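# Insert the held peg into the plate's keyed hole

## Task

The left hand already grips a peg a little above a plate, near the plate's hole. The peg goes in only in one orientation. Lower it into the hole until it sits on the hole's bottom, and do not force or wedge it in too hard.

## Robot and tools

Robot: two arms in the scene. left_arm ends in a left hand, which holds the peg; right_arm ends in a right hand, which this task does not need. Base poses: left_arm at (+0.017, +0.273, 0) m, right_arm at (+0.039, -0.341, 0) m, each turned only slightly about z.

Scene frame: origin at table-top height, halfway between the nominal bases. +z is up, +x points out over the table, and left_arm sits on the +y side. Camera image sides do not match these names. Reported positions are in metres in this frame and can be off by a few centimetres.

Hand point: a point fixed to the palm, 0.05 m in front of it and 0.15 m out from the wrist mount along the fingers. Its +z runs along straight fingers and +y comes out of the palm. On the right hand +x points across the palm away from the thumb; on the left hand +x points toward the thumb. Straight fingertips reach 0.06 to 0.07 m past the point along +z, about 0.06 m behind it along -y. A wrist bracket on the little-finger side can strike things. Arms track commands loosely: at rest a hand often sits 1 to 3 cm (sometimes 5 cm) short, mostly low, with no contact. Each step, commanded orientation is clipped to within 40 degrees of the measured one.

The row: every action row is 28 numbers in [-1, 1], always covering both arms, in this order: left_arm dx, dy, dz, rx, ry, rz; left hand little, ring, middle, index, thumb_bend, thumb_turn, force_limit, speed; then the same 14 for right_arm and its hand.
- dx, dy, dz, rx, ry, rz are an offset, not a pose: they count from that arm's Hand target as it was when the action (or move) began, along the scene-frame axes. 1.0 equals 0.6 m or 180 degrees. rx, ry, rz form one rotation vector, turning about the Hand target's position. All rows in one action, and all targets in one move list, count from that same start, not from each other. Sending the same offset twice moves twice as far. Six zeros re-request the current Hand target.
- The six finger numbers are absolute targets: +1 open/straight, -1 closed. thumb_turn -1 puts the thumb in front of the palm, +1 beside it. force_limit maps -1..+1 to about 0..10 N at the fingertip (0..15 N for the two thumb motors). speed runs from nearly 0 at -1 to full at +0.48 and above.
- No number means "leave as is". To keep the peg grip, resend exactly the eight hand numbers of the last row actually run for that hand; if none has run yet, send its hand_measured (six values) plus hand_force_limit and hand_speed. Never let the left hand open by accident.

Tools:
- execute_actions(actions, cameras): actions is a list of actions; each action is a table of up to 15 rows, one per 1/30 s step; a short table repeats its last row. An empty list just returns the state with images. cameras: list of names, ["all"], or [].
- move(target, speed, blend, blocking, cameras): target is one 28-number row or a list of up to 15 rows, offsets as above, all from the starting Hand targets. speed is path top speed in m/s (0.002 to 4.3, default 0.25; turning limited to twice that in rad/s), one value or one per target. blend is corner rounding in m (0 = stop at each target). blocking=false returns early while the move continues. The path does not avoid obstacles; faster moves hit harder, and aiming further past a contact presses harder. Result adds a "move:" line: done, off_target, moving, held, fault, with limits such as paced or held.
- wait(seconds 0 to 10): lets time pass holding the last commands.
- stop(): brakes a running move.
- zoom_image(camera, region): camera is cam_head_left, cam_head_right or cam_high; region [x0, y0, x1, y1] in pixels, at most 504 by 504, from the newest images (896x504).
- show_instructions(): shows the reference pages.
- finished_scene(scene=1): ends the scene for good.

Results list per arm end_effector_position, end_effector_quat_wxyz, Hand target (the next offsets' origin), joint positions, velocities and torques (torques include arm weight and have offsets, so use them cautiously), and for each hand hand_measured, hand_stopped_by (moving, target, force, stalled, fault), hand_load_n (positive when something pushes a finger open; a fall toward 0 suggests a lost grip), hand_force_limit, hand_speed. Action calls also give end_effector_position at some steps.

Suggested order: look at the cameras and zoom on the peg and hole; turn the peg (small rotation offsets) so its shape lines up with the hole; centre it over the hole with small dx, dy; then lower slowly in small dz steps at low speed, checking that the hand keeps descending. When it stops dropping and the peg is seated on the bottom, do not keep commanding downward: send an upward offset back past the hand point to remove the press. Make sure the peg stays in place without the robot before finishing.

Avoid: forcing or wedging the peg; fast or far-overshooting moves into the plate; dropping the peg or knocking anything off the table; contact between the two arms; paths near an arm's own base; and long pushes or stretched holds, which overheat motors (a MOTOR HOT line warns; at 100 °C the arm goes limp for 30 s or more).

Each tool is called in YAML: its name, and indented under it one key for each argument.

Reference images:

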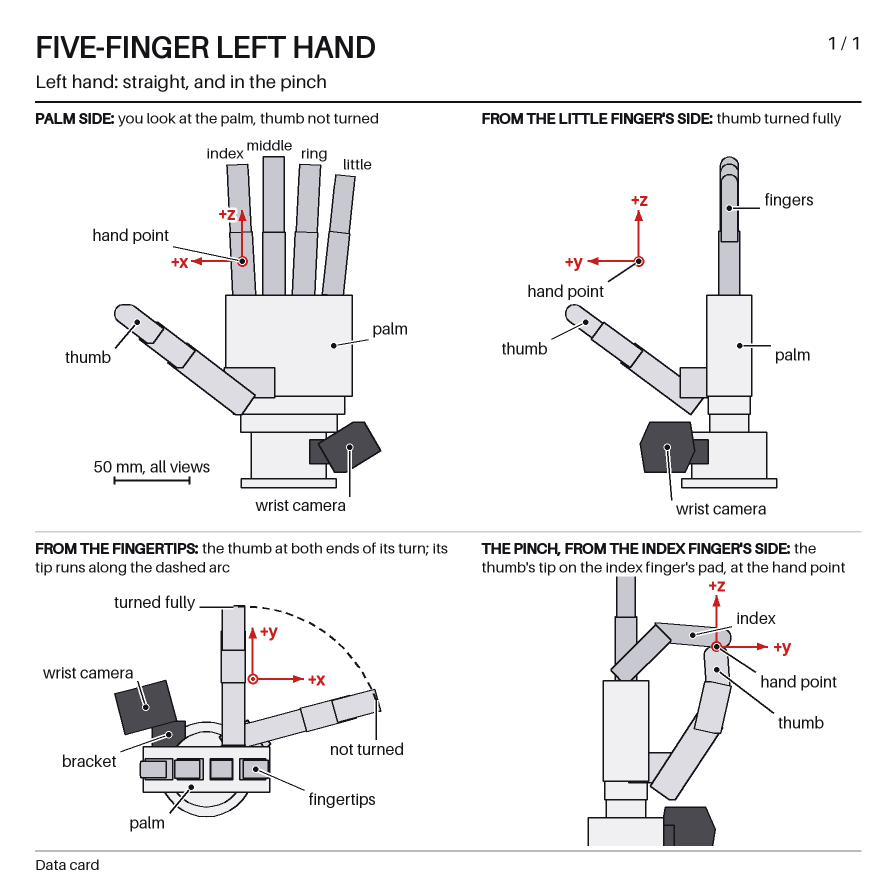

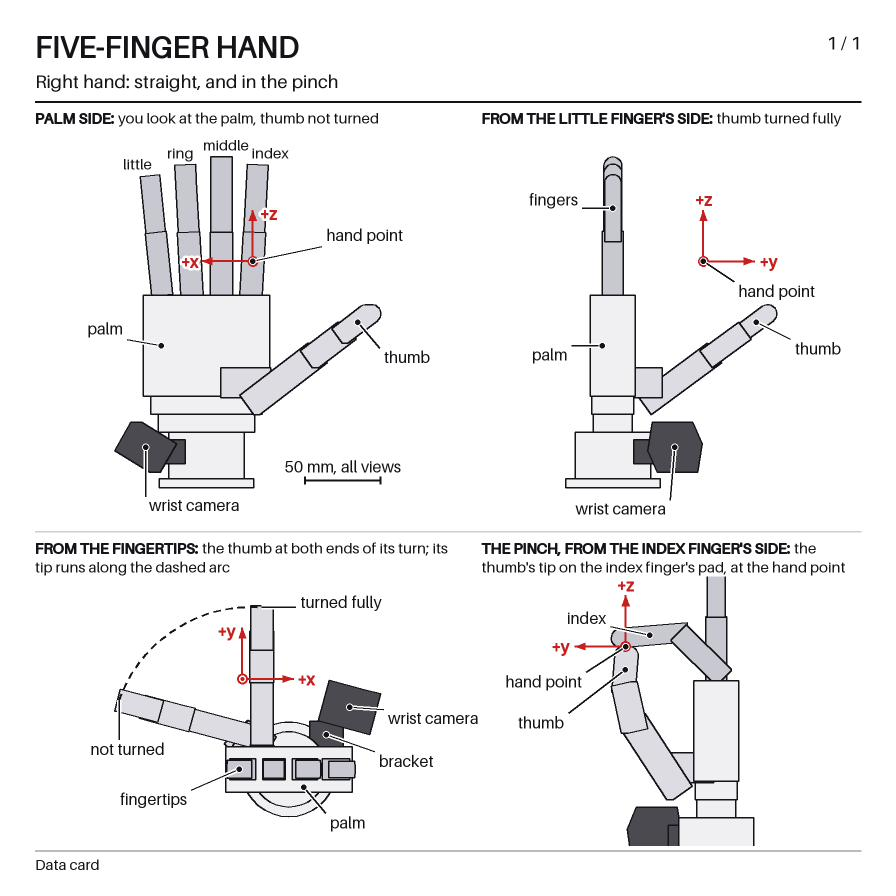

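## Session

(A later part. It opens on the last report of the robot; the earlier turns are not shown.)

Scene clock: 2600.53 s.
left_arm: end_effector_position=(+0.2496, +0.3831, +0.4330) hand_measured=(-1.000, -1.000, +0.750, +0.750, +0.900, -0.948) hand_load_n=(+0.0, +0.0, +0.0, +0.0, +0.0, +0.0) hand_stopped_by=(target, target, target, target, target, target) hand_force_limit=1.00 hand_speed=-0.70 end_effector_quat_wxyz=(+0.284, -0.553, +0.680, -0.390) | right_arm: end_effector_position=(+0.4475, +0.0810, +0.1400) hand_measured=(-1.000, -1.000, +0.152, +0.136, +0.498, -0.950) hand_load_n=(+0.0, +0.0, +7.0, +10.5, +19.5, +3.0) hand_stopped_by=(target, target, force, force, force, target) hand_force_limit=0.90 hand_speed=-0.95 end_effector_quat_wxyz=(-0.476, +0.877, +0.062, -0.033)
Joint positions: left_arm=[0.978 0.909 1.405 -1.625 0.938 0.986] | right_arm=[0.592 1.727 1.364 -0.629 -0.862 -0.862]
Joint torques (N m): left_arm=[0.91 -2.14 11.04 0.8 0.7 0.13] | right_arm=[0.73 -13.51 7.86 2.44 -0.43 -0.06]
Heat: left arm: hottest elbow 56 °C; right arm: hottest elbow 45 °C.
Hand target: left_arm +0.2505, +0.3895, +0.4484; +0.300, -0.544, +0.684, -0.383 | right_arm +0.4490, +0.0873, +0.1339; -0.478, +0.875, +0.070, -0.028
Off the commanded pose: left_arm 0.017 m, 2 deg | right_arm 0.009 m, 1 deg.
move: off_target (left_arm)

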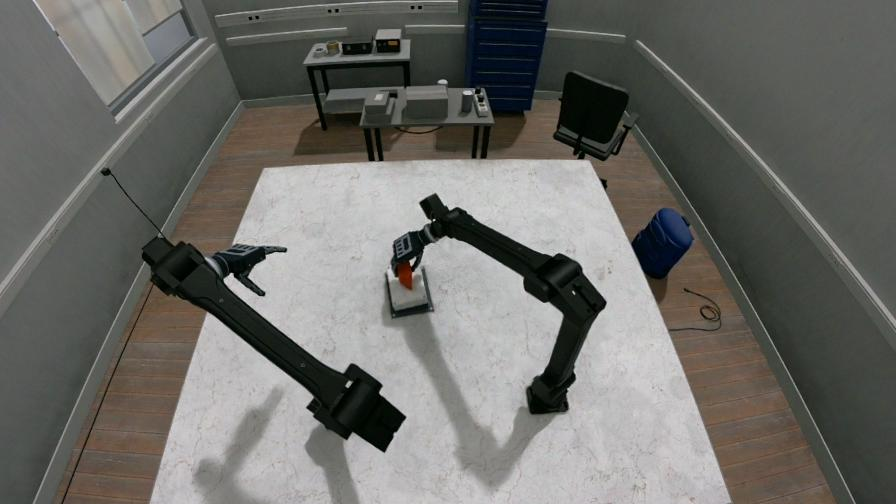

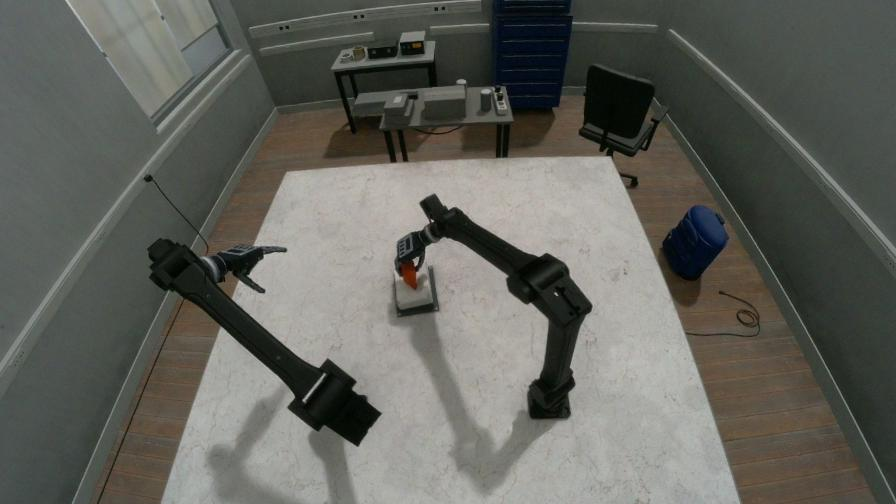

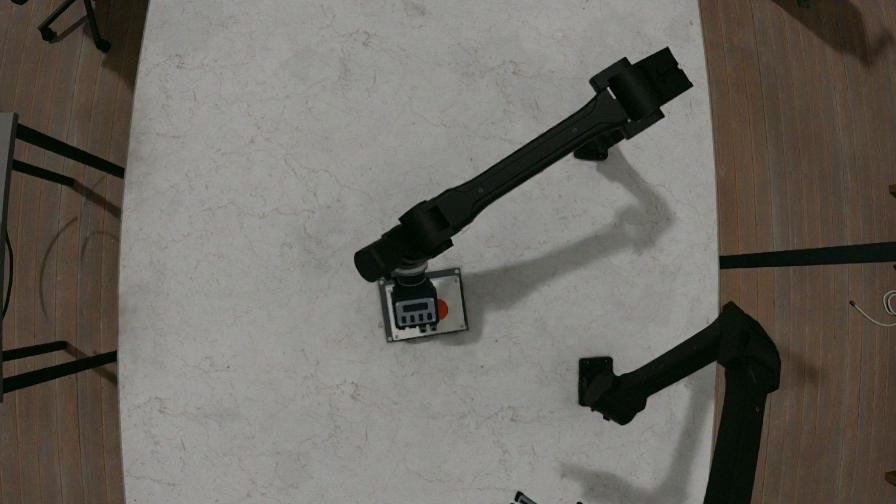

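move:
  target: [0,0,0,0,0,0,-1,-1,0.75,0.75,0.9,-0.948,1.0,-0.7,0.003,-0.025,0.012,0,0,0,-1,-1,-0.05,-0.05,0.05,-0.95,0.9,-0.95]
  speed: 0.04
  cameras: ["cam_head_left","cam_head_right","cam_high"]

zoom_image:
  camera: "cam_head_left"
  region: [396, 274, 418, 296]

zoom_image:
  camera: "cam_head_right"
  region: [400, 274, 422, 296]

zoom_image:
  camera: "cam_high"
  region: [400, 285, 460, 330]

Scene clock: 2607.93 s.
left_arm: end_effector_position=(+0.2496, +0.3831, +0.4330) hand_measured=(-1.000, -1.000, +0.750, +0.750, +0.900, -0.948) hand_load_n=(+0.0, +0.0, +0.0, +0.0, +0.0, +0.0) hand_stopped_by=(target, target, target, target, target, target) hand_force_limit=1.00 hand_speed=-0.70 end_effector_quat_wxyz=(+0.284, -0.553, +0.680, -0.390) | right_arm: end_effector_position=(+0.4475, +0.0797, +0.1399) hand_measured=(-1.000, -1.000, +0.152, +0.136, +0.498, -0.950) hand_load_n=(+0.0, +0.0, +8.0, +11.0, +19.5, +2.0) hand_stopped_by=(target, target, force, force, force, target) hand_force_limit=0.90 hand_speed=-0.95 end_effector_quat_wxyz=(-0.479, +0.874, +0.068, -0.033)
Joint positions: left_arm=[0.978 0.909 1.405 -1.625 0.938 0.986] | right_arm=[0.588 1.727 1.362 -0.63 -0.874 -0.876]
Joint torques (N m): left_arm=[0.91 -2.2 11.04 0.8 0.7 0.14] | right_arm=[-0.85 -15.15 7.69 0.73 -0.47 -0.23]
Heat: left arm: hottest elbow 56 °C; right arm: hottest elbow 44 °C.
Hand target: left_arm +0.2505, +0.3895, +0.4484; +0.300, -0.544, +0.684, -0.383 | right_arm +0.4507, +0.0722, +0.1410; -0.478, +0.875, +0.070, -0.029
Off the commanded pose: left_arm 0.017 m, 2 deg | right_arm 0.008 m, 1 deg.
move: off_target (left_arm)

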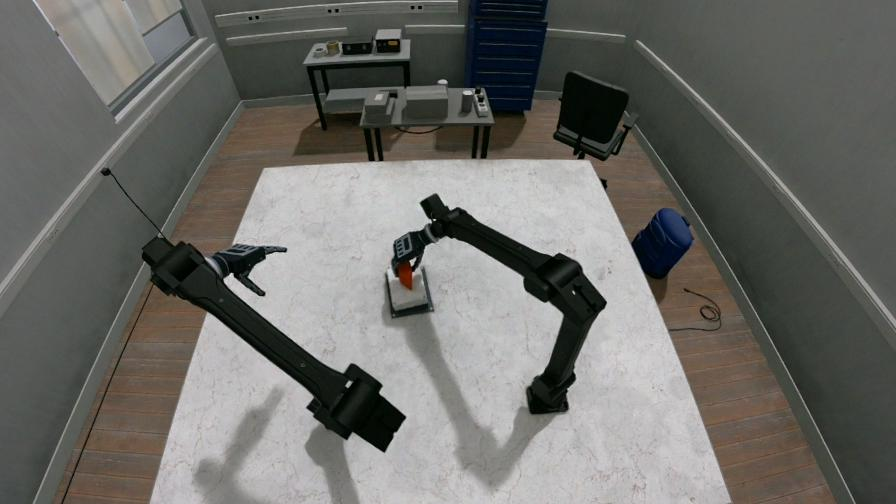

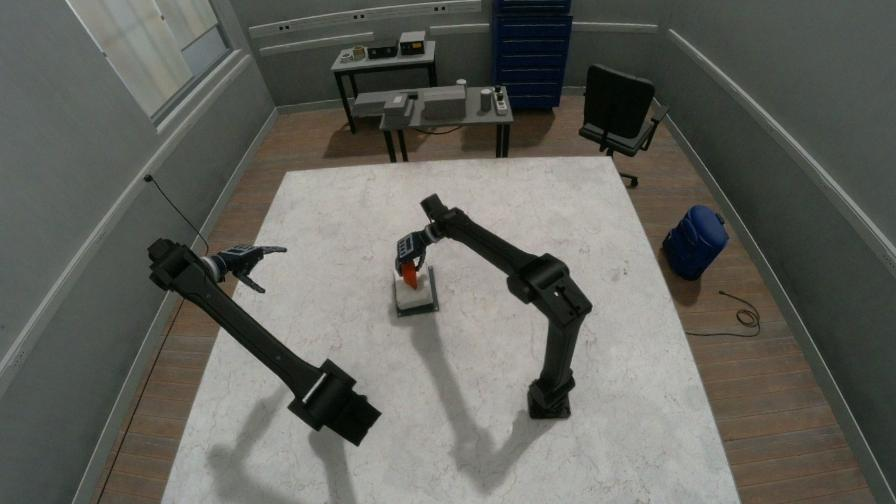

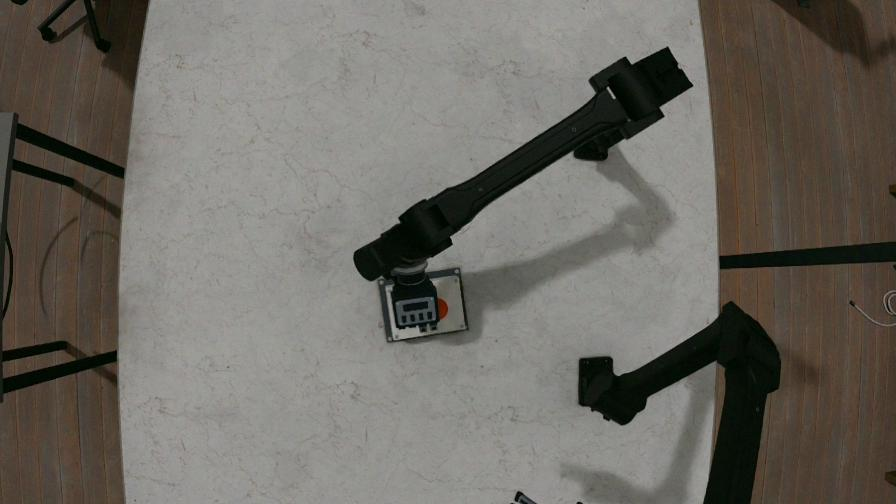

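Scaled by 22.909 from the camera's 896x504 image, which has a finer 1280x720 frame.

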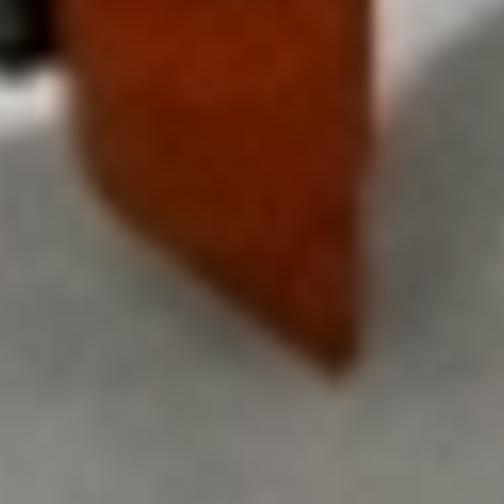

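Scaled by 22.909 from the camera's 896x504 image, which has a finer 1280x720 frame.

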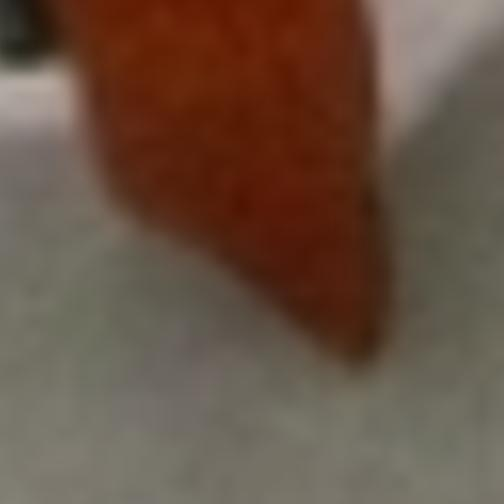

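Scaled by 8.400 from the camera's 896x504 image, which has a finer 1280x720 frame.

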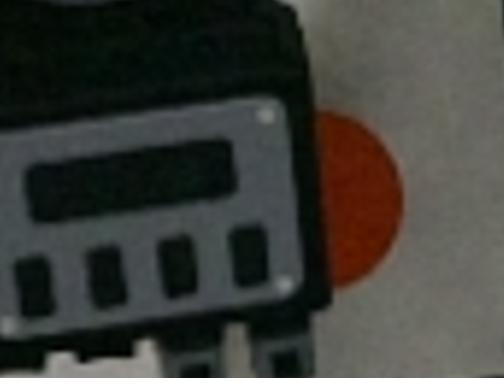

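move:
  target: [0,0,0,0,0,0,-1,-1,0.75,0.75,0.9,-0.948,1.0,-0.7,0.002,-0.002,-0.014,0,0,0,-1,-1,-0.05,-0.05,0.05,-0.95,0.9,-0.95]
  speed: 0.04
  cameras: ["cam_head_left","cam_head_right","cam_high"]

zoom_image:
  camera: "cam_head_left"
  region: [396, 274, 418, 296]

zoom_image:
  camera: "cam_head_right"
  region: [400, 274, 422, 296]

zoom_image:
  camera: "cam_high"
  region: [400, 285, 460, 330]

Scene clock: 2614.60 s.
left_arm: end_effector_position=(+0.2496, +0.3831, +0.4330) hand_measured=(-1.000, -1.000, +0.750, +0.750, +0.900, -0.948) hand_load_n=(+0.0, +0.0, +0.0, +0.0, +0.0, +0.5) hand_stopped_by=(target, target, target, target, target, target) hand_force_limit=1.00 hand_speed=-0.70 end_effector_quat_wxyz=(+0.284, -0.553, +0.680, -0.390) | right_arm: end_effector_position=(+0.4481, +0.0789, +0.1397) hand_measured=(-1.000, -1.000, +0.152, +0.136, +0.498, -0.950) hand_load_n=(+0.0, +0.0, +8.5, +10.5, +19.5, +1.0) hand_stopped_by=(target, target, force, force, force, target) hand_force_limit=0.90 hand_speed=-0.95 end_effector_quat_wxyz=(-0.480, +0.874, +0.070, -0.032)
Joint positions: left_arm=[0.978 0.909 1.405 -1.625 0.938 0.986] | right_arm=[0.586 1.727 1.361 -0.629 -0.877 -0.883]
Joint torques (N m): left_arm=[0.91 -2.2 11.04 0.79 0.7 0.14] | right_arm=[-0.97 -14.39 7.02 1.47 -0.42 -0.2]
Heat: left arm: hottest elbow 56 °C; right arm: hottest elbow 44 °C.
Hand target: left_arm +0.2505, +0.3895, +0.4484; +0.300, -0.544, +0.684, -0.383 | right_arm +0.4519, +0.0712, +0.1327; -0.478, +0.875, +0.070, -0.028
Off the commanded pose: left_arm 0.017 m, 2 deg | right_arm 0.011 m, 1 deg.
move: off_target (left_arm, right_arm)

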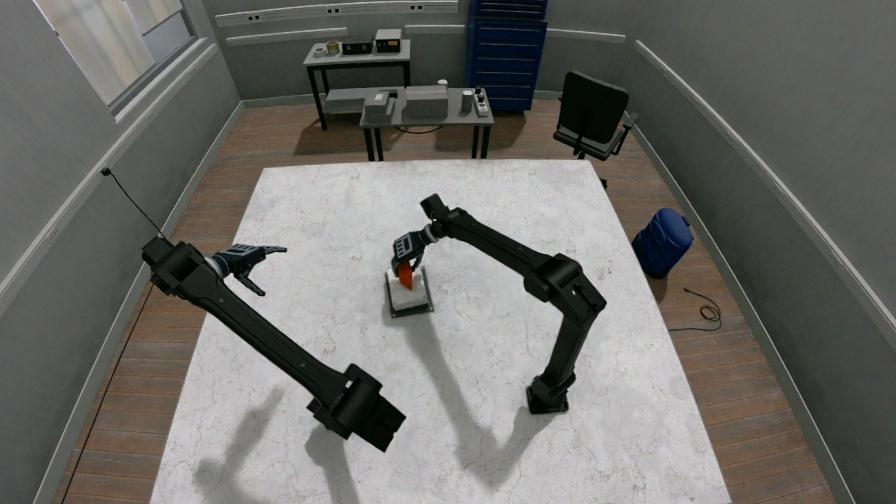

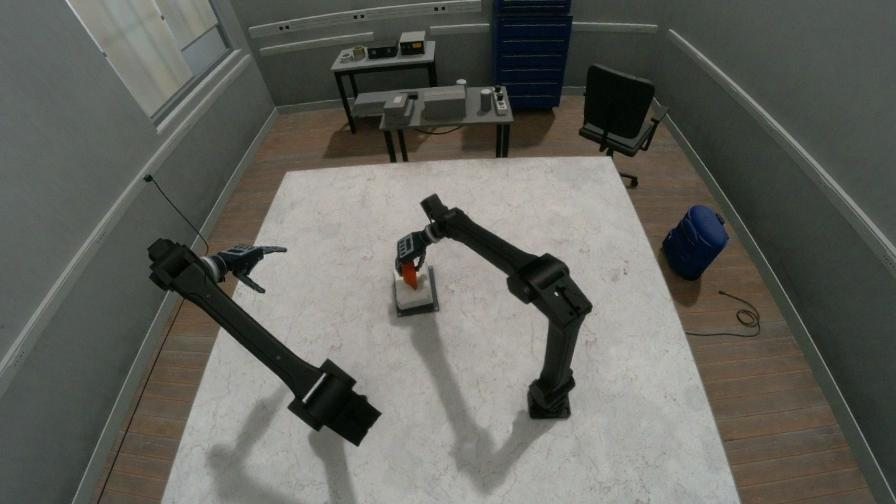

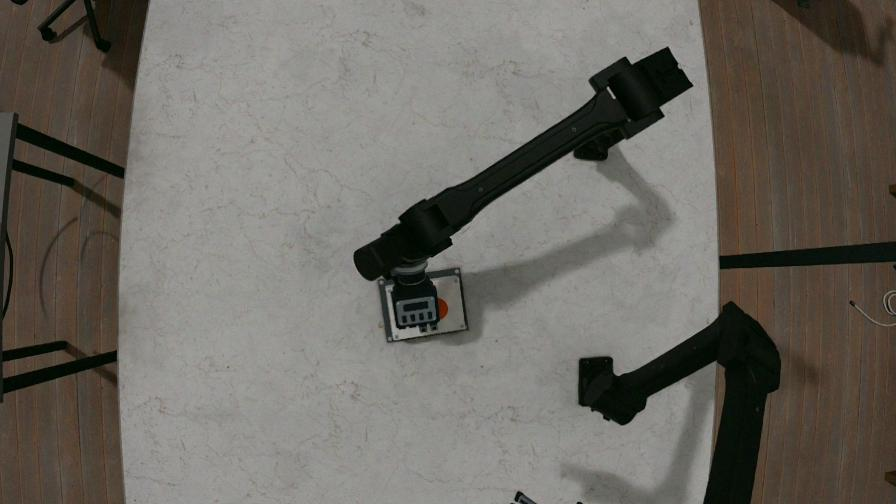

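Scaled by 22.909 from the camera's 896x504 image, which has a finer 1280x720 frame.

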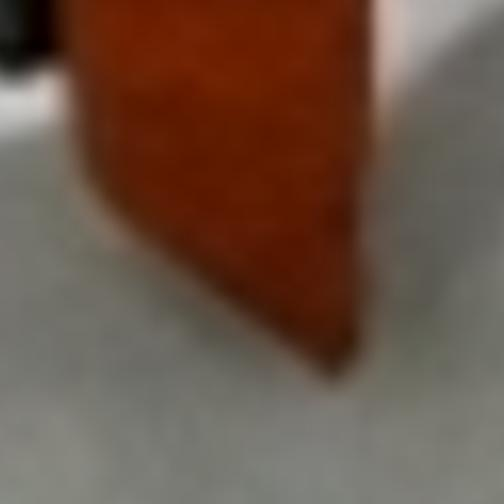

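Scaled by 22.909 from the camera's 896x504 image, which has a finer 1280x720 frame.

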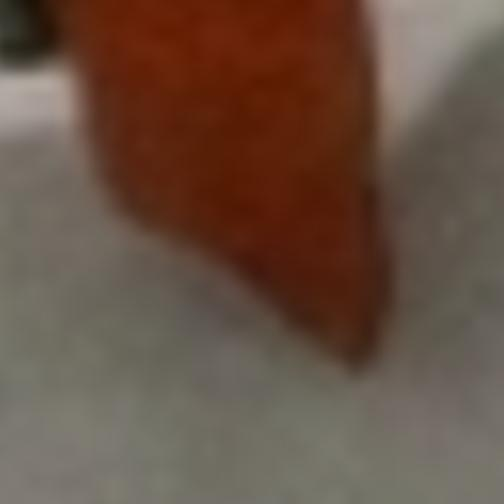

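Scaled by 8.400 from the camera's 896x504 image, which has a finer 1280x720 frame.

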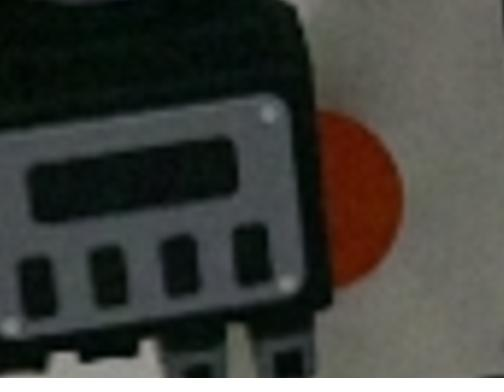

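move:
  target: [0,0,0,0,0,0,-1,-1,0.75,0.75,0.9,-0.948,1.0,-0.7,0.008,-0.003,0.004,0,0,0,-1,-1,-0.05,-0.05,0.05,-0.95,0.9,-0.95]
  speed: 0.04
  cameras: ["cam_head_left","cam_head_right","cam_high"]

zoom_image:
  camera: "cam_head_left"
  region: [396, 274, 418, 296]

zoom_image:
  camera: "cam_head_right"
  region: [400, 274, 422, 296]

zoom_image:
  camera: "cam_high"
  region: [400, 285, 460, 330]

Scene clock: 2625.57 s.
left_arm: end_effector_position=(+0.2496, +0.3831, +0.4330) hand_measured=(-1.000, -1.000, +0.750, +0.750, +0.900, -0.948) hand_load_n=(+0.0, +0.0, +0.0, +0.0, +0.0, +0.0) hand_stopped_by=(target, target, target, target, target, target) hand_force_limit=1.00 hand_speed=-0.70 end_effector_quat_wxyz=(+0.284, -0.553, +0.680, -0.390) | right_arm: end_effector_position=(+0.4486, +0.0784, +0.1399) hand_measured=(-1.000, -1.000, +0.152, +0.136, +0.498, -0.950) hand_load_n=(+0.0, +0.0, +8.5, +11.0, +19.5, +1.5) hand_stopped_by=(target, target, force, force, force, target) hand_force_limit=0.90 hand_speed=-0.95 end_effector_quat_wxyz=(-0.482, +0.873, +0.072, -0.032)
Joint positions: left_arm=[0.978 0.909 1.405 -1.625 0.938 0.986] | right_arm=[0.584 1.727 1.36 -0.629 -0.882 -0.888]
Joint torques (N m): left_arm=[0.91 -2.2 11.04 0.8 0.7 0.14] | right_arm=[-1.38 -13.92 8.09 0.69 -0.43 -0.22]
Heat: left arm: hottest elbow 56 °C; right arm: hottest elbow 44 °C.
Hand target: left_arm +0.2505, +0.3895, +0.4484; +0.300, -0.544, +0.684, -0.383 | right_arm +0.4566, +0.0694, +0.1350; -0.478, +0.875, +0.070, -0.029
Off the commanded pose: left_arm 0.017 m, 2 deg | right_arm 0.013 m, 1 deg.
move: off_target (left_arm, right_arm)

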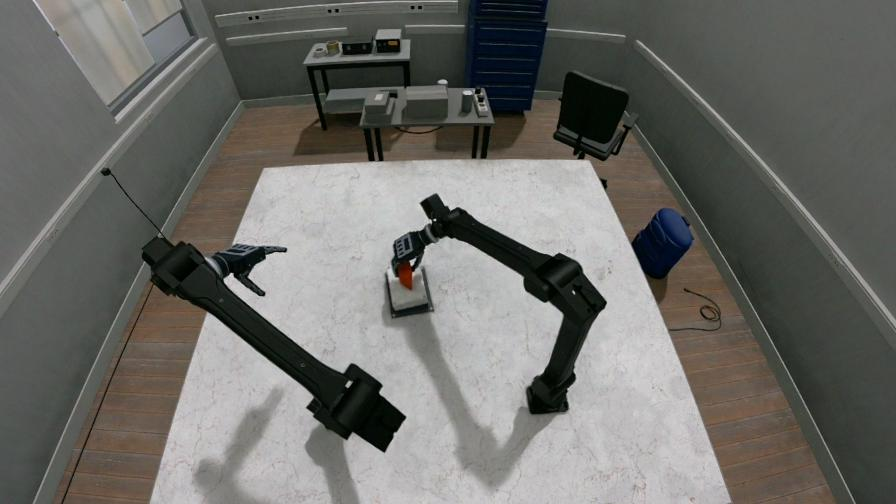

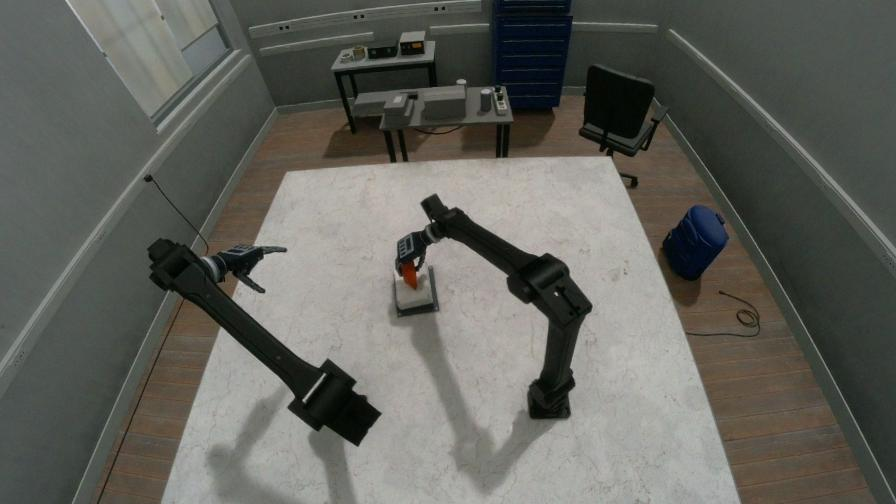

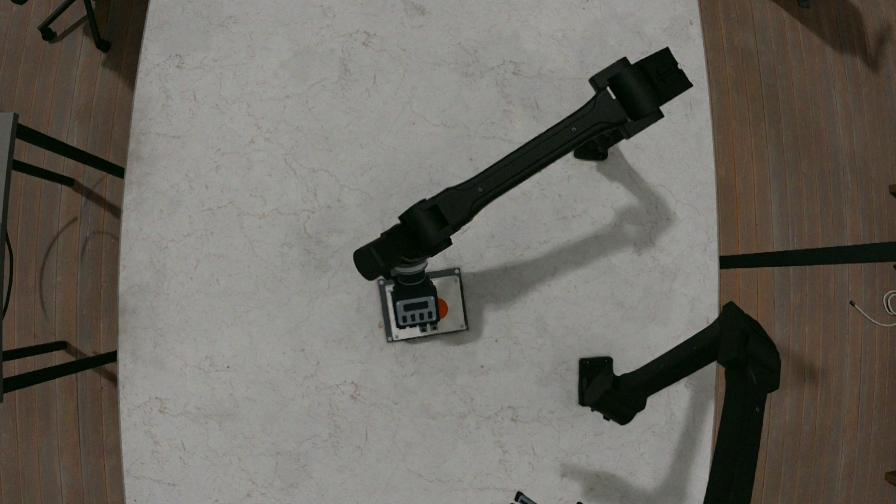

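Scaled by 22.909 from the camera's 896x504 image, which has a finer 1280x720 frame.

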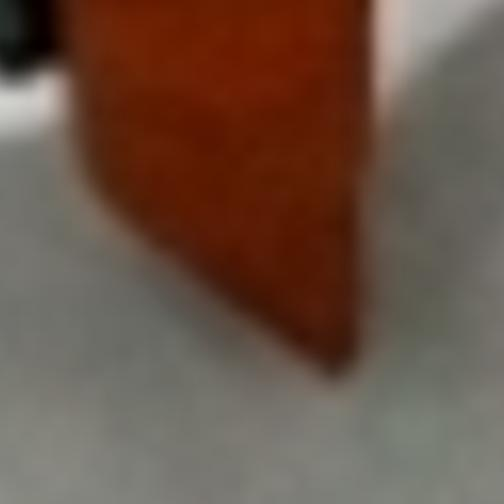

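Scaled by 22.909 from the camera's 896x504 image, which has a finer 1280x720 frame.

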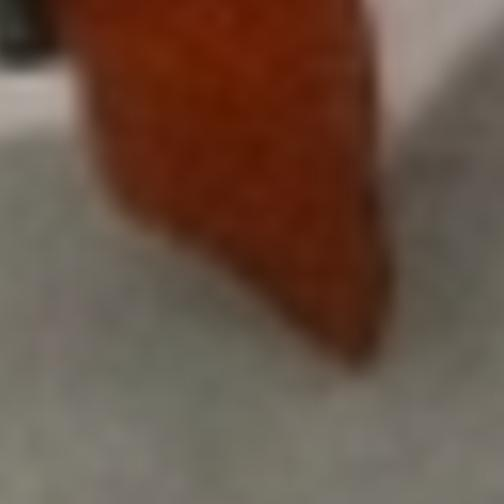

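Scaled by 8.400 from the camera's 896x504 image, which has a finer 1280x720 frame.

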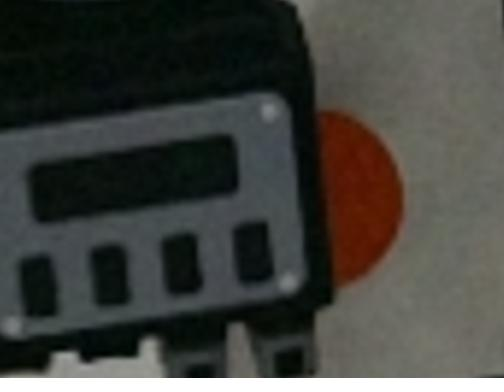

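move:
  target: [0,0,0,0,0,0,-1,-1,0.75,0.75,0.9,-0.948,1.0,-0.7,-0.006,0.004,-0.018,0,0,0,-1,-1,-0.05,-0.05,0.05,-0.95,0.9,-0.95]
  speed: 0.04
  cameras: ["cam_head_left","cam_head_right","cam_high"]

zoom_image:
  camera: "cam_head_left"
  region: [396, 274, 418, 296]

zoom_image:
  camera: "cam_head_right"
  region: [400, 274, 422, 296]

zoom_image:
  camera: "cam_high"
  region: [400, 285, 460, 330]

Scene clock: 2633.83 s.
left_arm: end_effector_position=(+0.2496, +0.3831, +0.4330) hand_measured=(-1.000, -1.000, +0.750, +0.750, +0.900, -0.948) hand_load_n=(+0.0, +0.0, +0.0, +0.0, +0.0, -0.5) hand_stopped_by=(target, target, target, target, target, target) hand_force_limit=1.00 hand_speed=-0.70 end_effector_quat_wxyz=(+0.284, -0.553, +0.680, -0.390) | right_arm: end_effector_position=(+0.4482, +0.0787, +0.1389) hand_measured=(-1.000, -1.000, +0.152, +0.136, +0.498, -0.950) hand_load_n=(+0.0, +0.0, +8.0, +11.0, +19.0, +1.5) hand_stopped_by=(target, target, force, force, force, target) hand_force_limit=0.90 hand_speed=-0.95 end_effector_quat_wxyz=(-0.484, +0.871, +0.073, -0.032)
Joint positions: left_arm=[0.978 0.909 1.405 -1.625 0.938 0.986] | right_arm=[0.584 1.727 1.355 -0.62 -0.886 -0.887]
Joint torques (N m): left_arm=[0.91 -2.2 11.04 0.8 0.7 0.14] | right_arm=[-0.73 -13.45 6.82 1.81 -0.1 -0.12]
Heat: left arm: hottest elbow 56 °C; right arm: hottest elbow 44 °C.
Hand target: left_arm +0.2505, +0.3895, +0.4484; +0.300, -0.544, +0.684, -0.383 | right_arm +0.4532, +0.0716, +0.1242; -0.478, +0.875, +0.070, -0.028
Off the commanded pose: left_arm 0.017 m, 2 deg | right_arm 0.017 m, 1 deg.
move: off_target (left_arm, right_arm)

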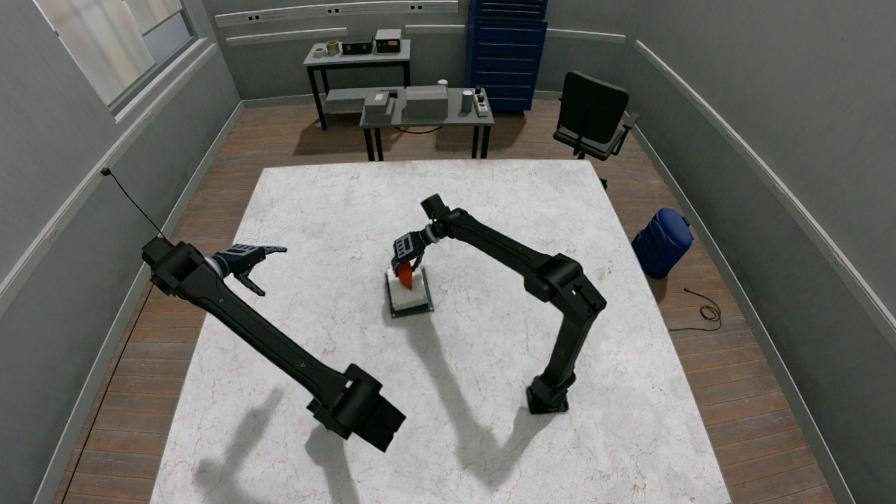

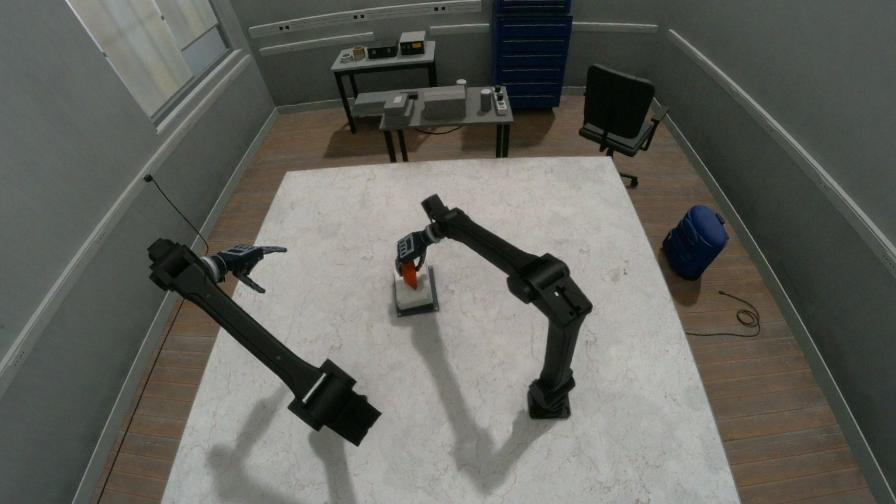

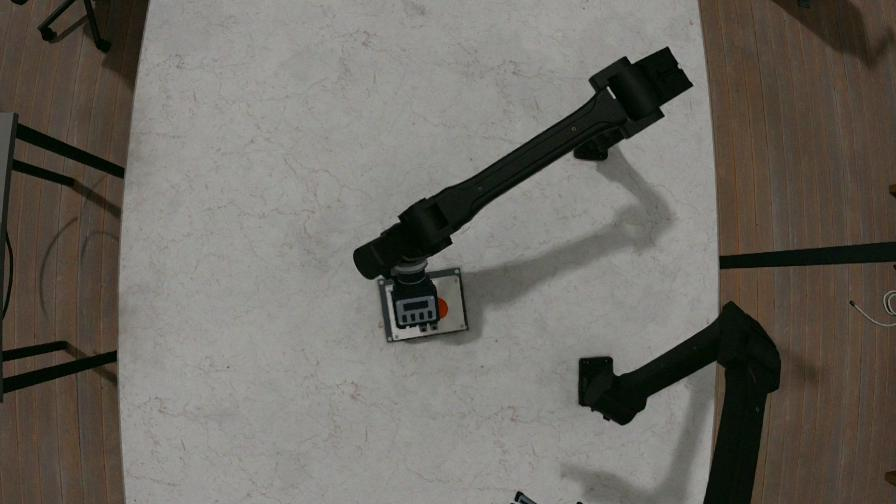

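Scaled by 22.909 from the camera's 896x504 image, which has a finer 1280x720 frame.

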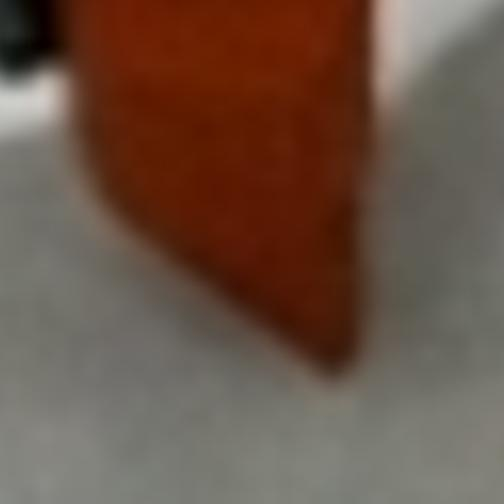

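Scaled by 22.909 from the camera's 896x504 image, which has a finer 1280x720 frame.

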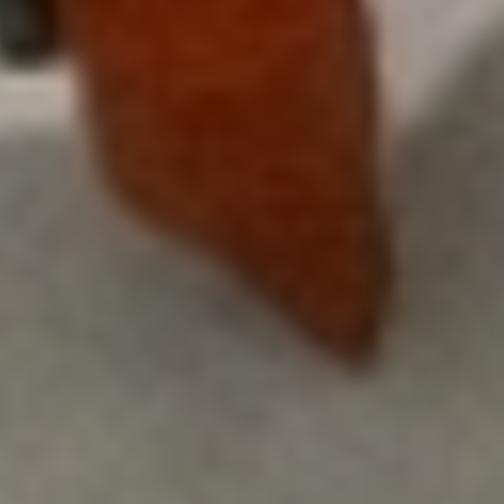

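Scaled by 8.400 from the camera's 896x504 image, which has a finer 1280x720 frame.

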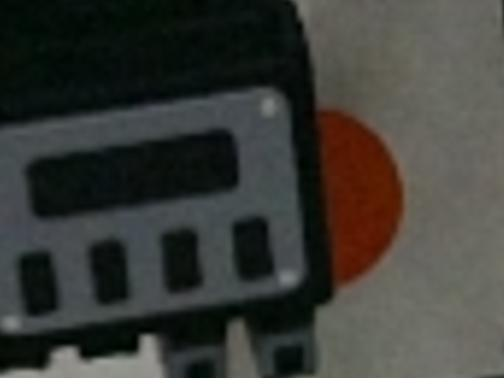

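move:
  target:
    - [0,0,0,0,0,0,-1,-1,0.75,0.75,0.9,-0.948,1.0,-0.7,-0.003,0.003,0.022,0,0,0,-1,-1,-0.05,-0.05,0.05,-0.95,0.9,-0.95]
    - [0,0,0,0,0,0,-1,-1,0.75,0.75,0.9,-0.948,1.0,-0.7,-0.003,0.003,0.022,0,0,0,-1,-1,0.19,0.19,0.53,-0.95,0.9,-0.93]
  speed: 0.04
  cameras: ["cam_head_left","cam_head_right","cam_high"]

zoom_image:
  camera: "cam_head_left"
  region: [390, 250, 430, 300]

zoom_image:
  camera: "cam_high"
  region: [400, 285, 460, 330]

Scene clock: 2641.97 s.
left_arm: end_effector_position=(+0.2496, +0.3831, +0.4330) hand_measured=(-1.000, -1.000, +0.750, +0.750, +0.900, -0.948) hand_load_n=(+0.0, +0.0, +0.0, +0.0, +0.0, +0.0) hand_stopped_by=(target, target, target, target, target, target) hand_force_limit=1.00 hand_speed=-0.70 end_effector_quat_wxyz=(+0.284, -0.553, +0.680, -0.390) | right_arm: end_effector_position=(+0.4474, +0.0764, +0.1359) hand_measured=(-1.000, -1.000, +0.190, +0.190, +0.530, -0.950) hand_load_n=(+0.0, +0.0, +0.0, +0.0, +0.5, +0.0) hand_stopped_by=(target, target, target, target, target, target) hand_force_limit=0.90 hand_speed=-0.93 end_effector_quat_wxyz=(-0.479, +0.875, +0.069, -0.032)
Joint positions: left_arm=[0.978 0.909 1.405 -1.625 0.938 0.986] | right_arm=[0.584 1.726 1.351 -0.625 -0.875 -0.886]
Joint torques (N m): left_arm=[0.91 -2.14 11.04 0.8 0.7 0.14] | right_arm=[-0.38 -14.56 8.27 0.9 -0.43 -0.11]
Heat: left arm: hottest elbow 56 °C; right arm: hottest elbow 44 °C.
Hand target: left_arm +0.2505, +0.3895, +0.4484; +0.300, -0.544, +0.684, -0.383 | right_arm +0.4514, +0.0734, +0.1376; -0.478, +0.875, +0.070, -0.028
Off the commanded pose: left_arm 0.017 m, 2 deg | right_arm 0.005 m, 0 deg.
move: off_target (left_arm)

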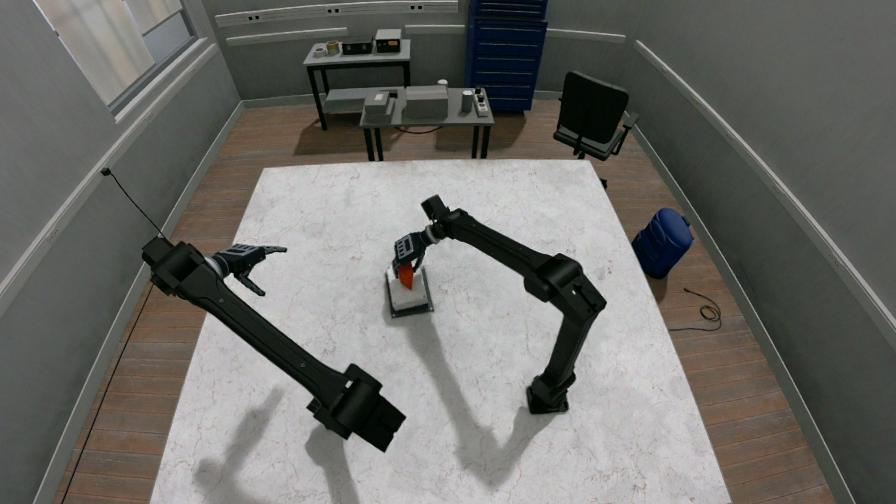

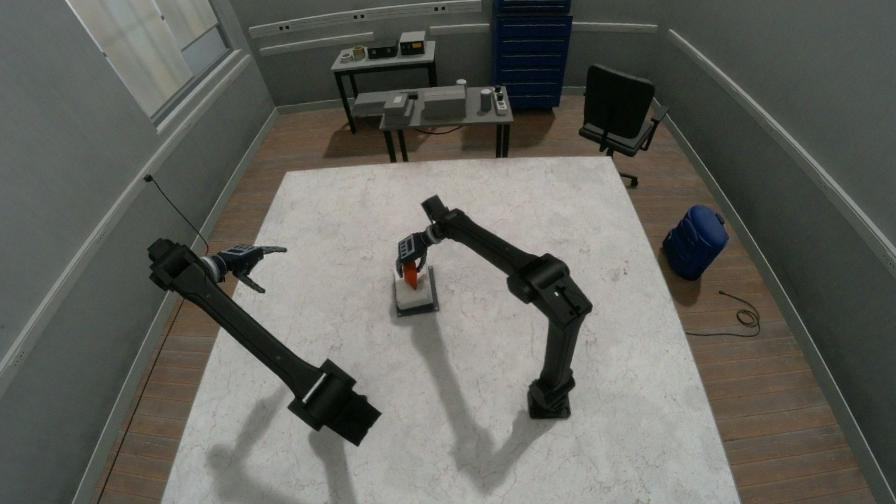

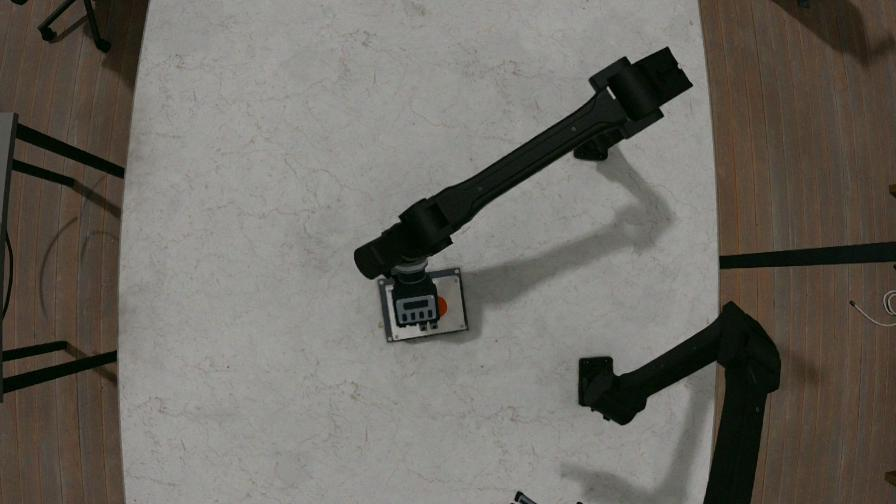

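Scaled by 10.080 from the camera's 896x504 image, which has a finer 1280x720 frame.

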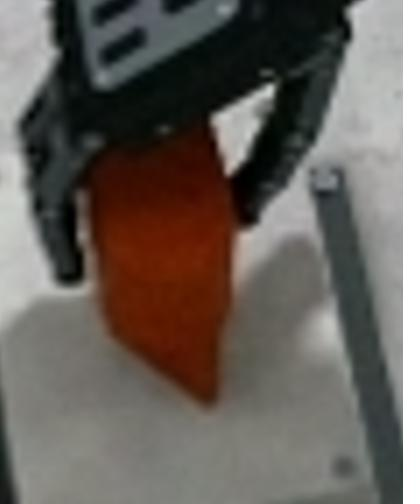

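Scaled by 8.400 from the camera's 896x504 image, which has a finer 1280x720 frame.

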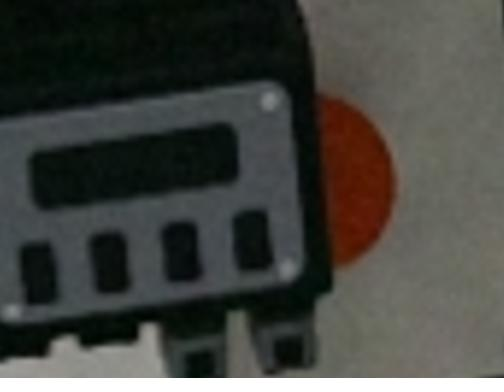

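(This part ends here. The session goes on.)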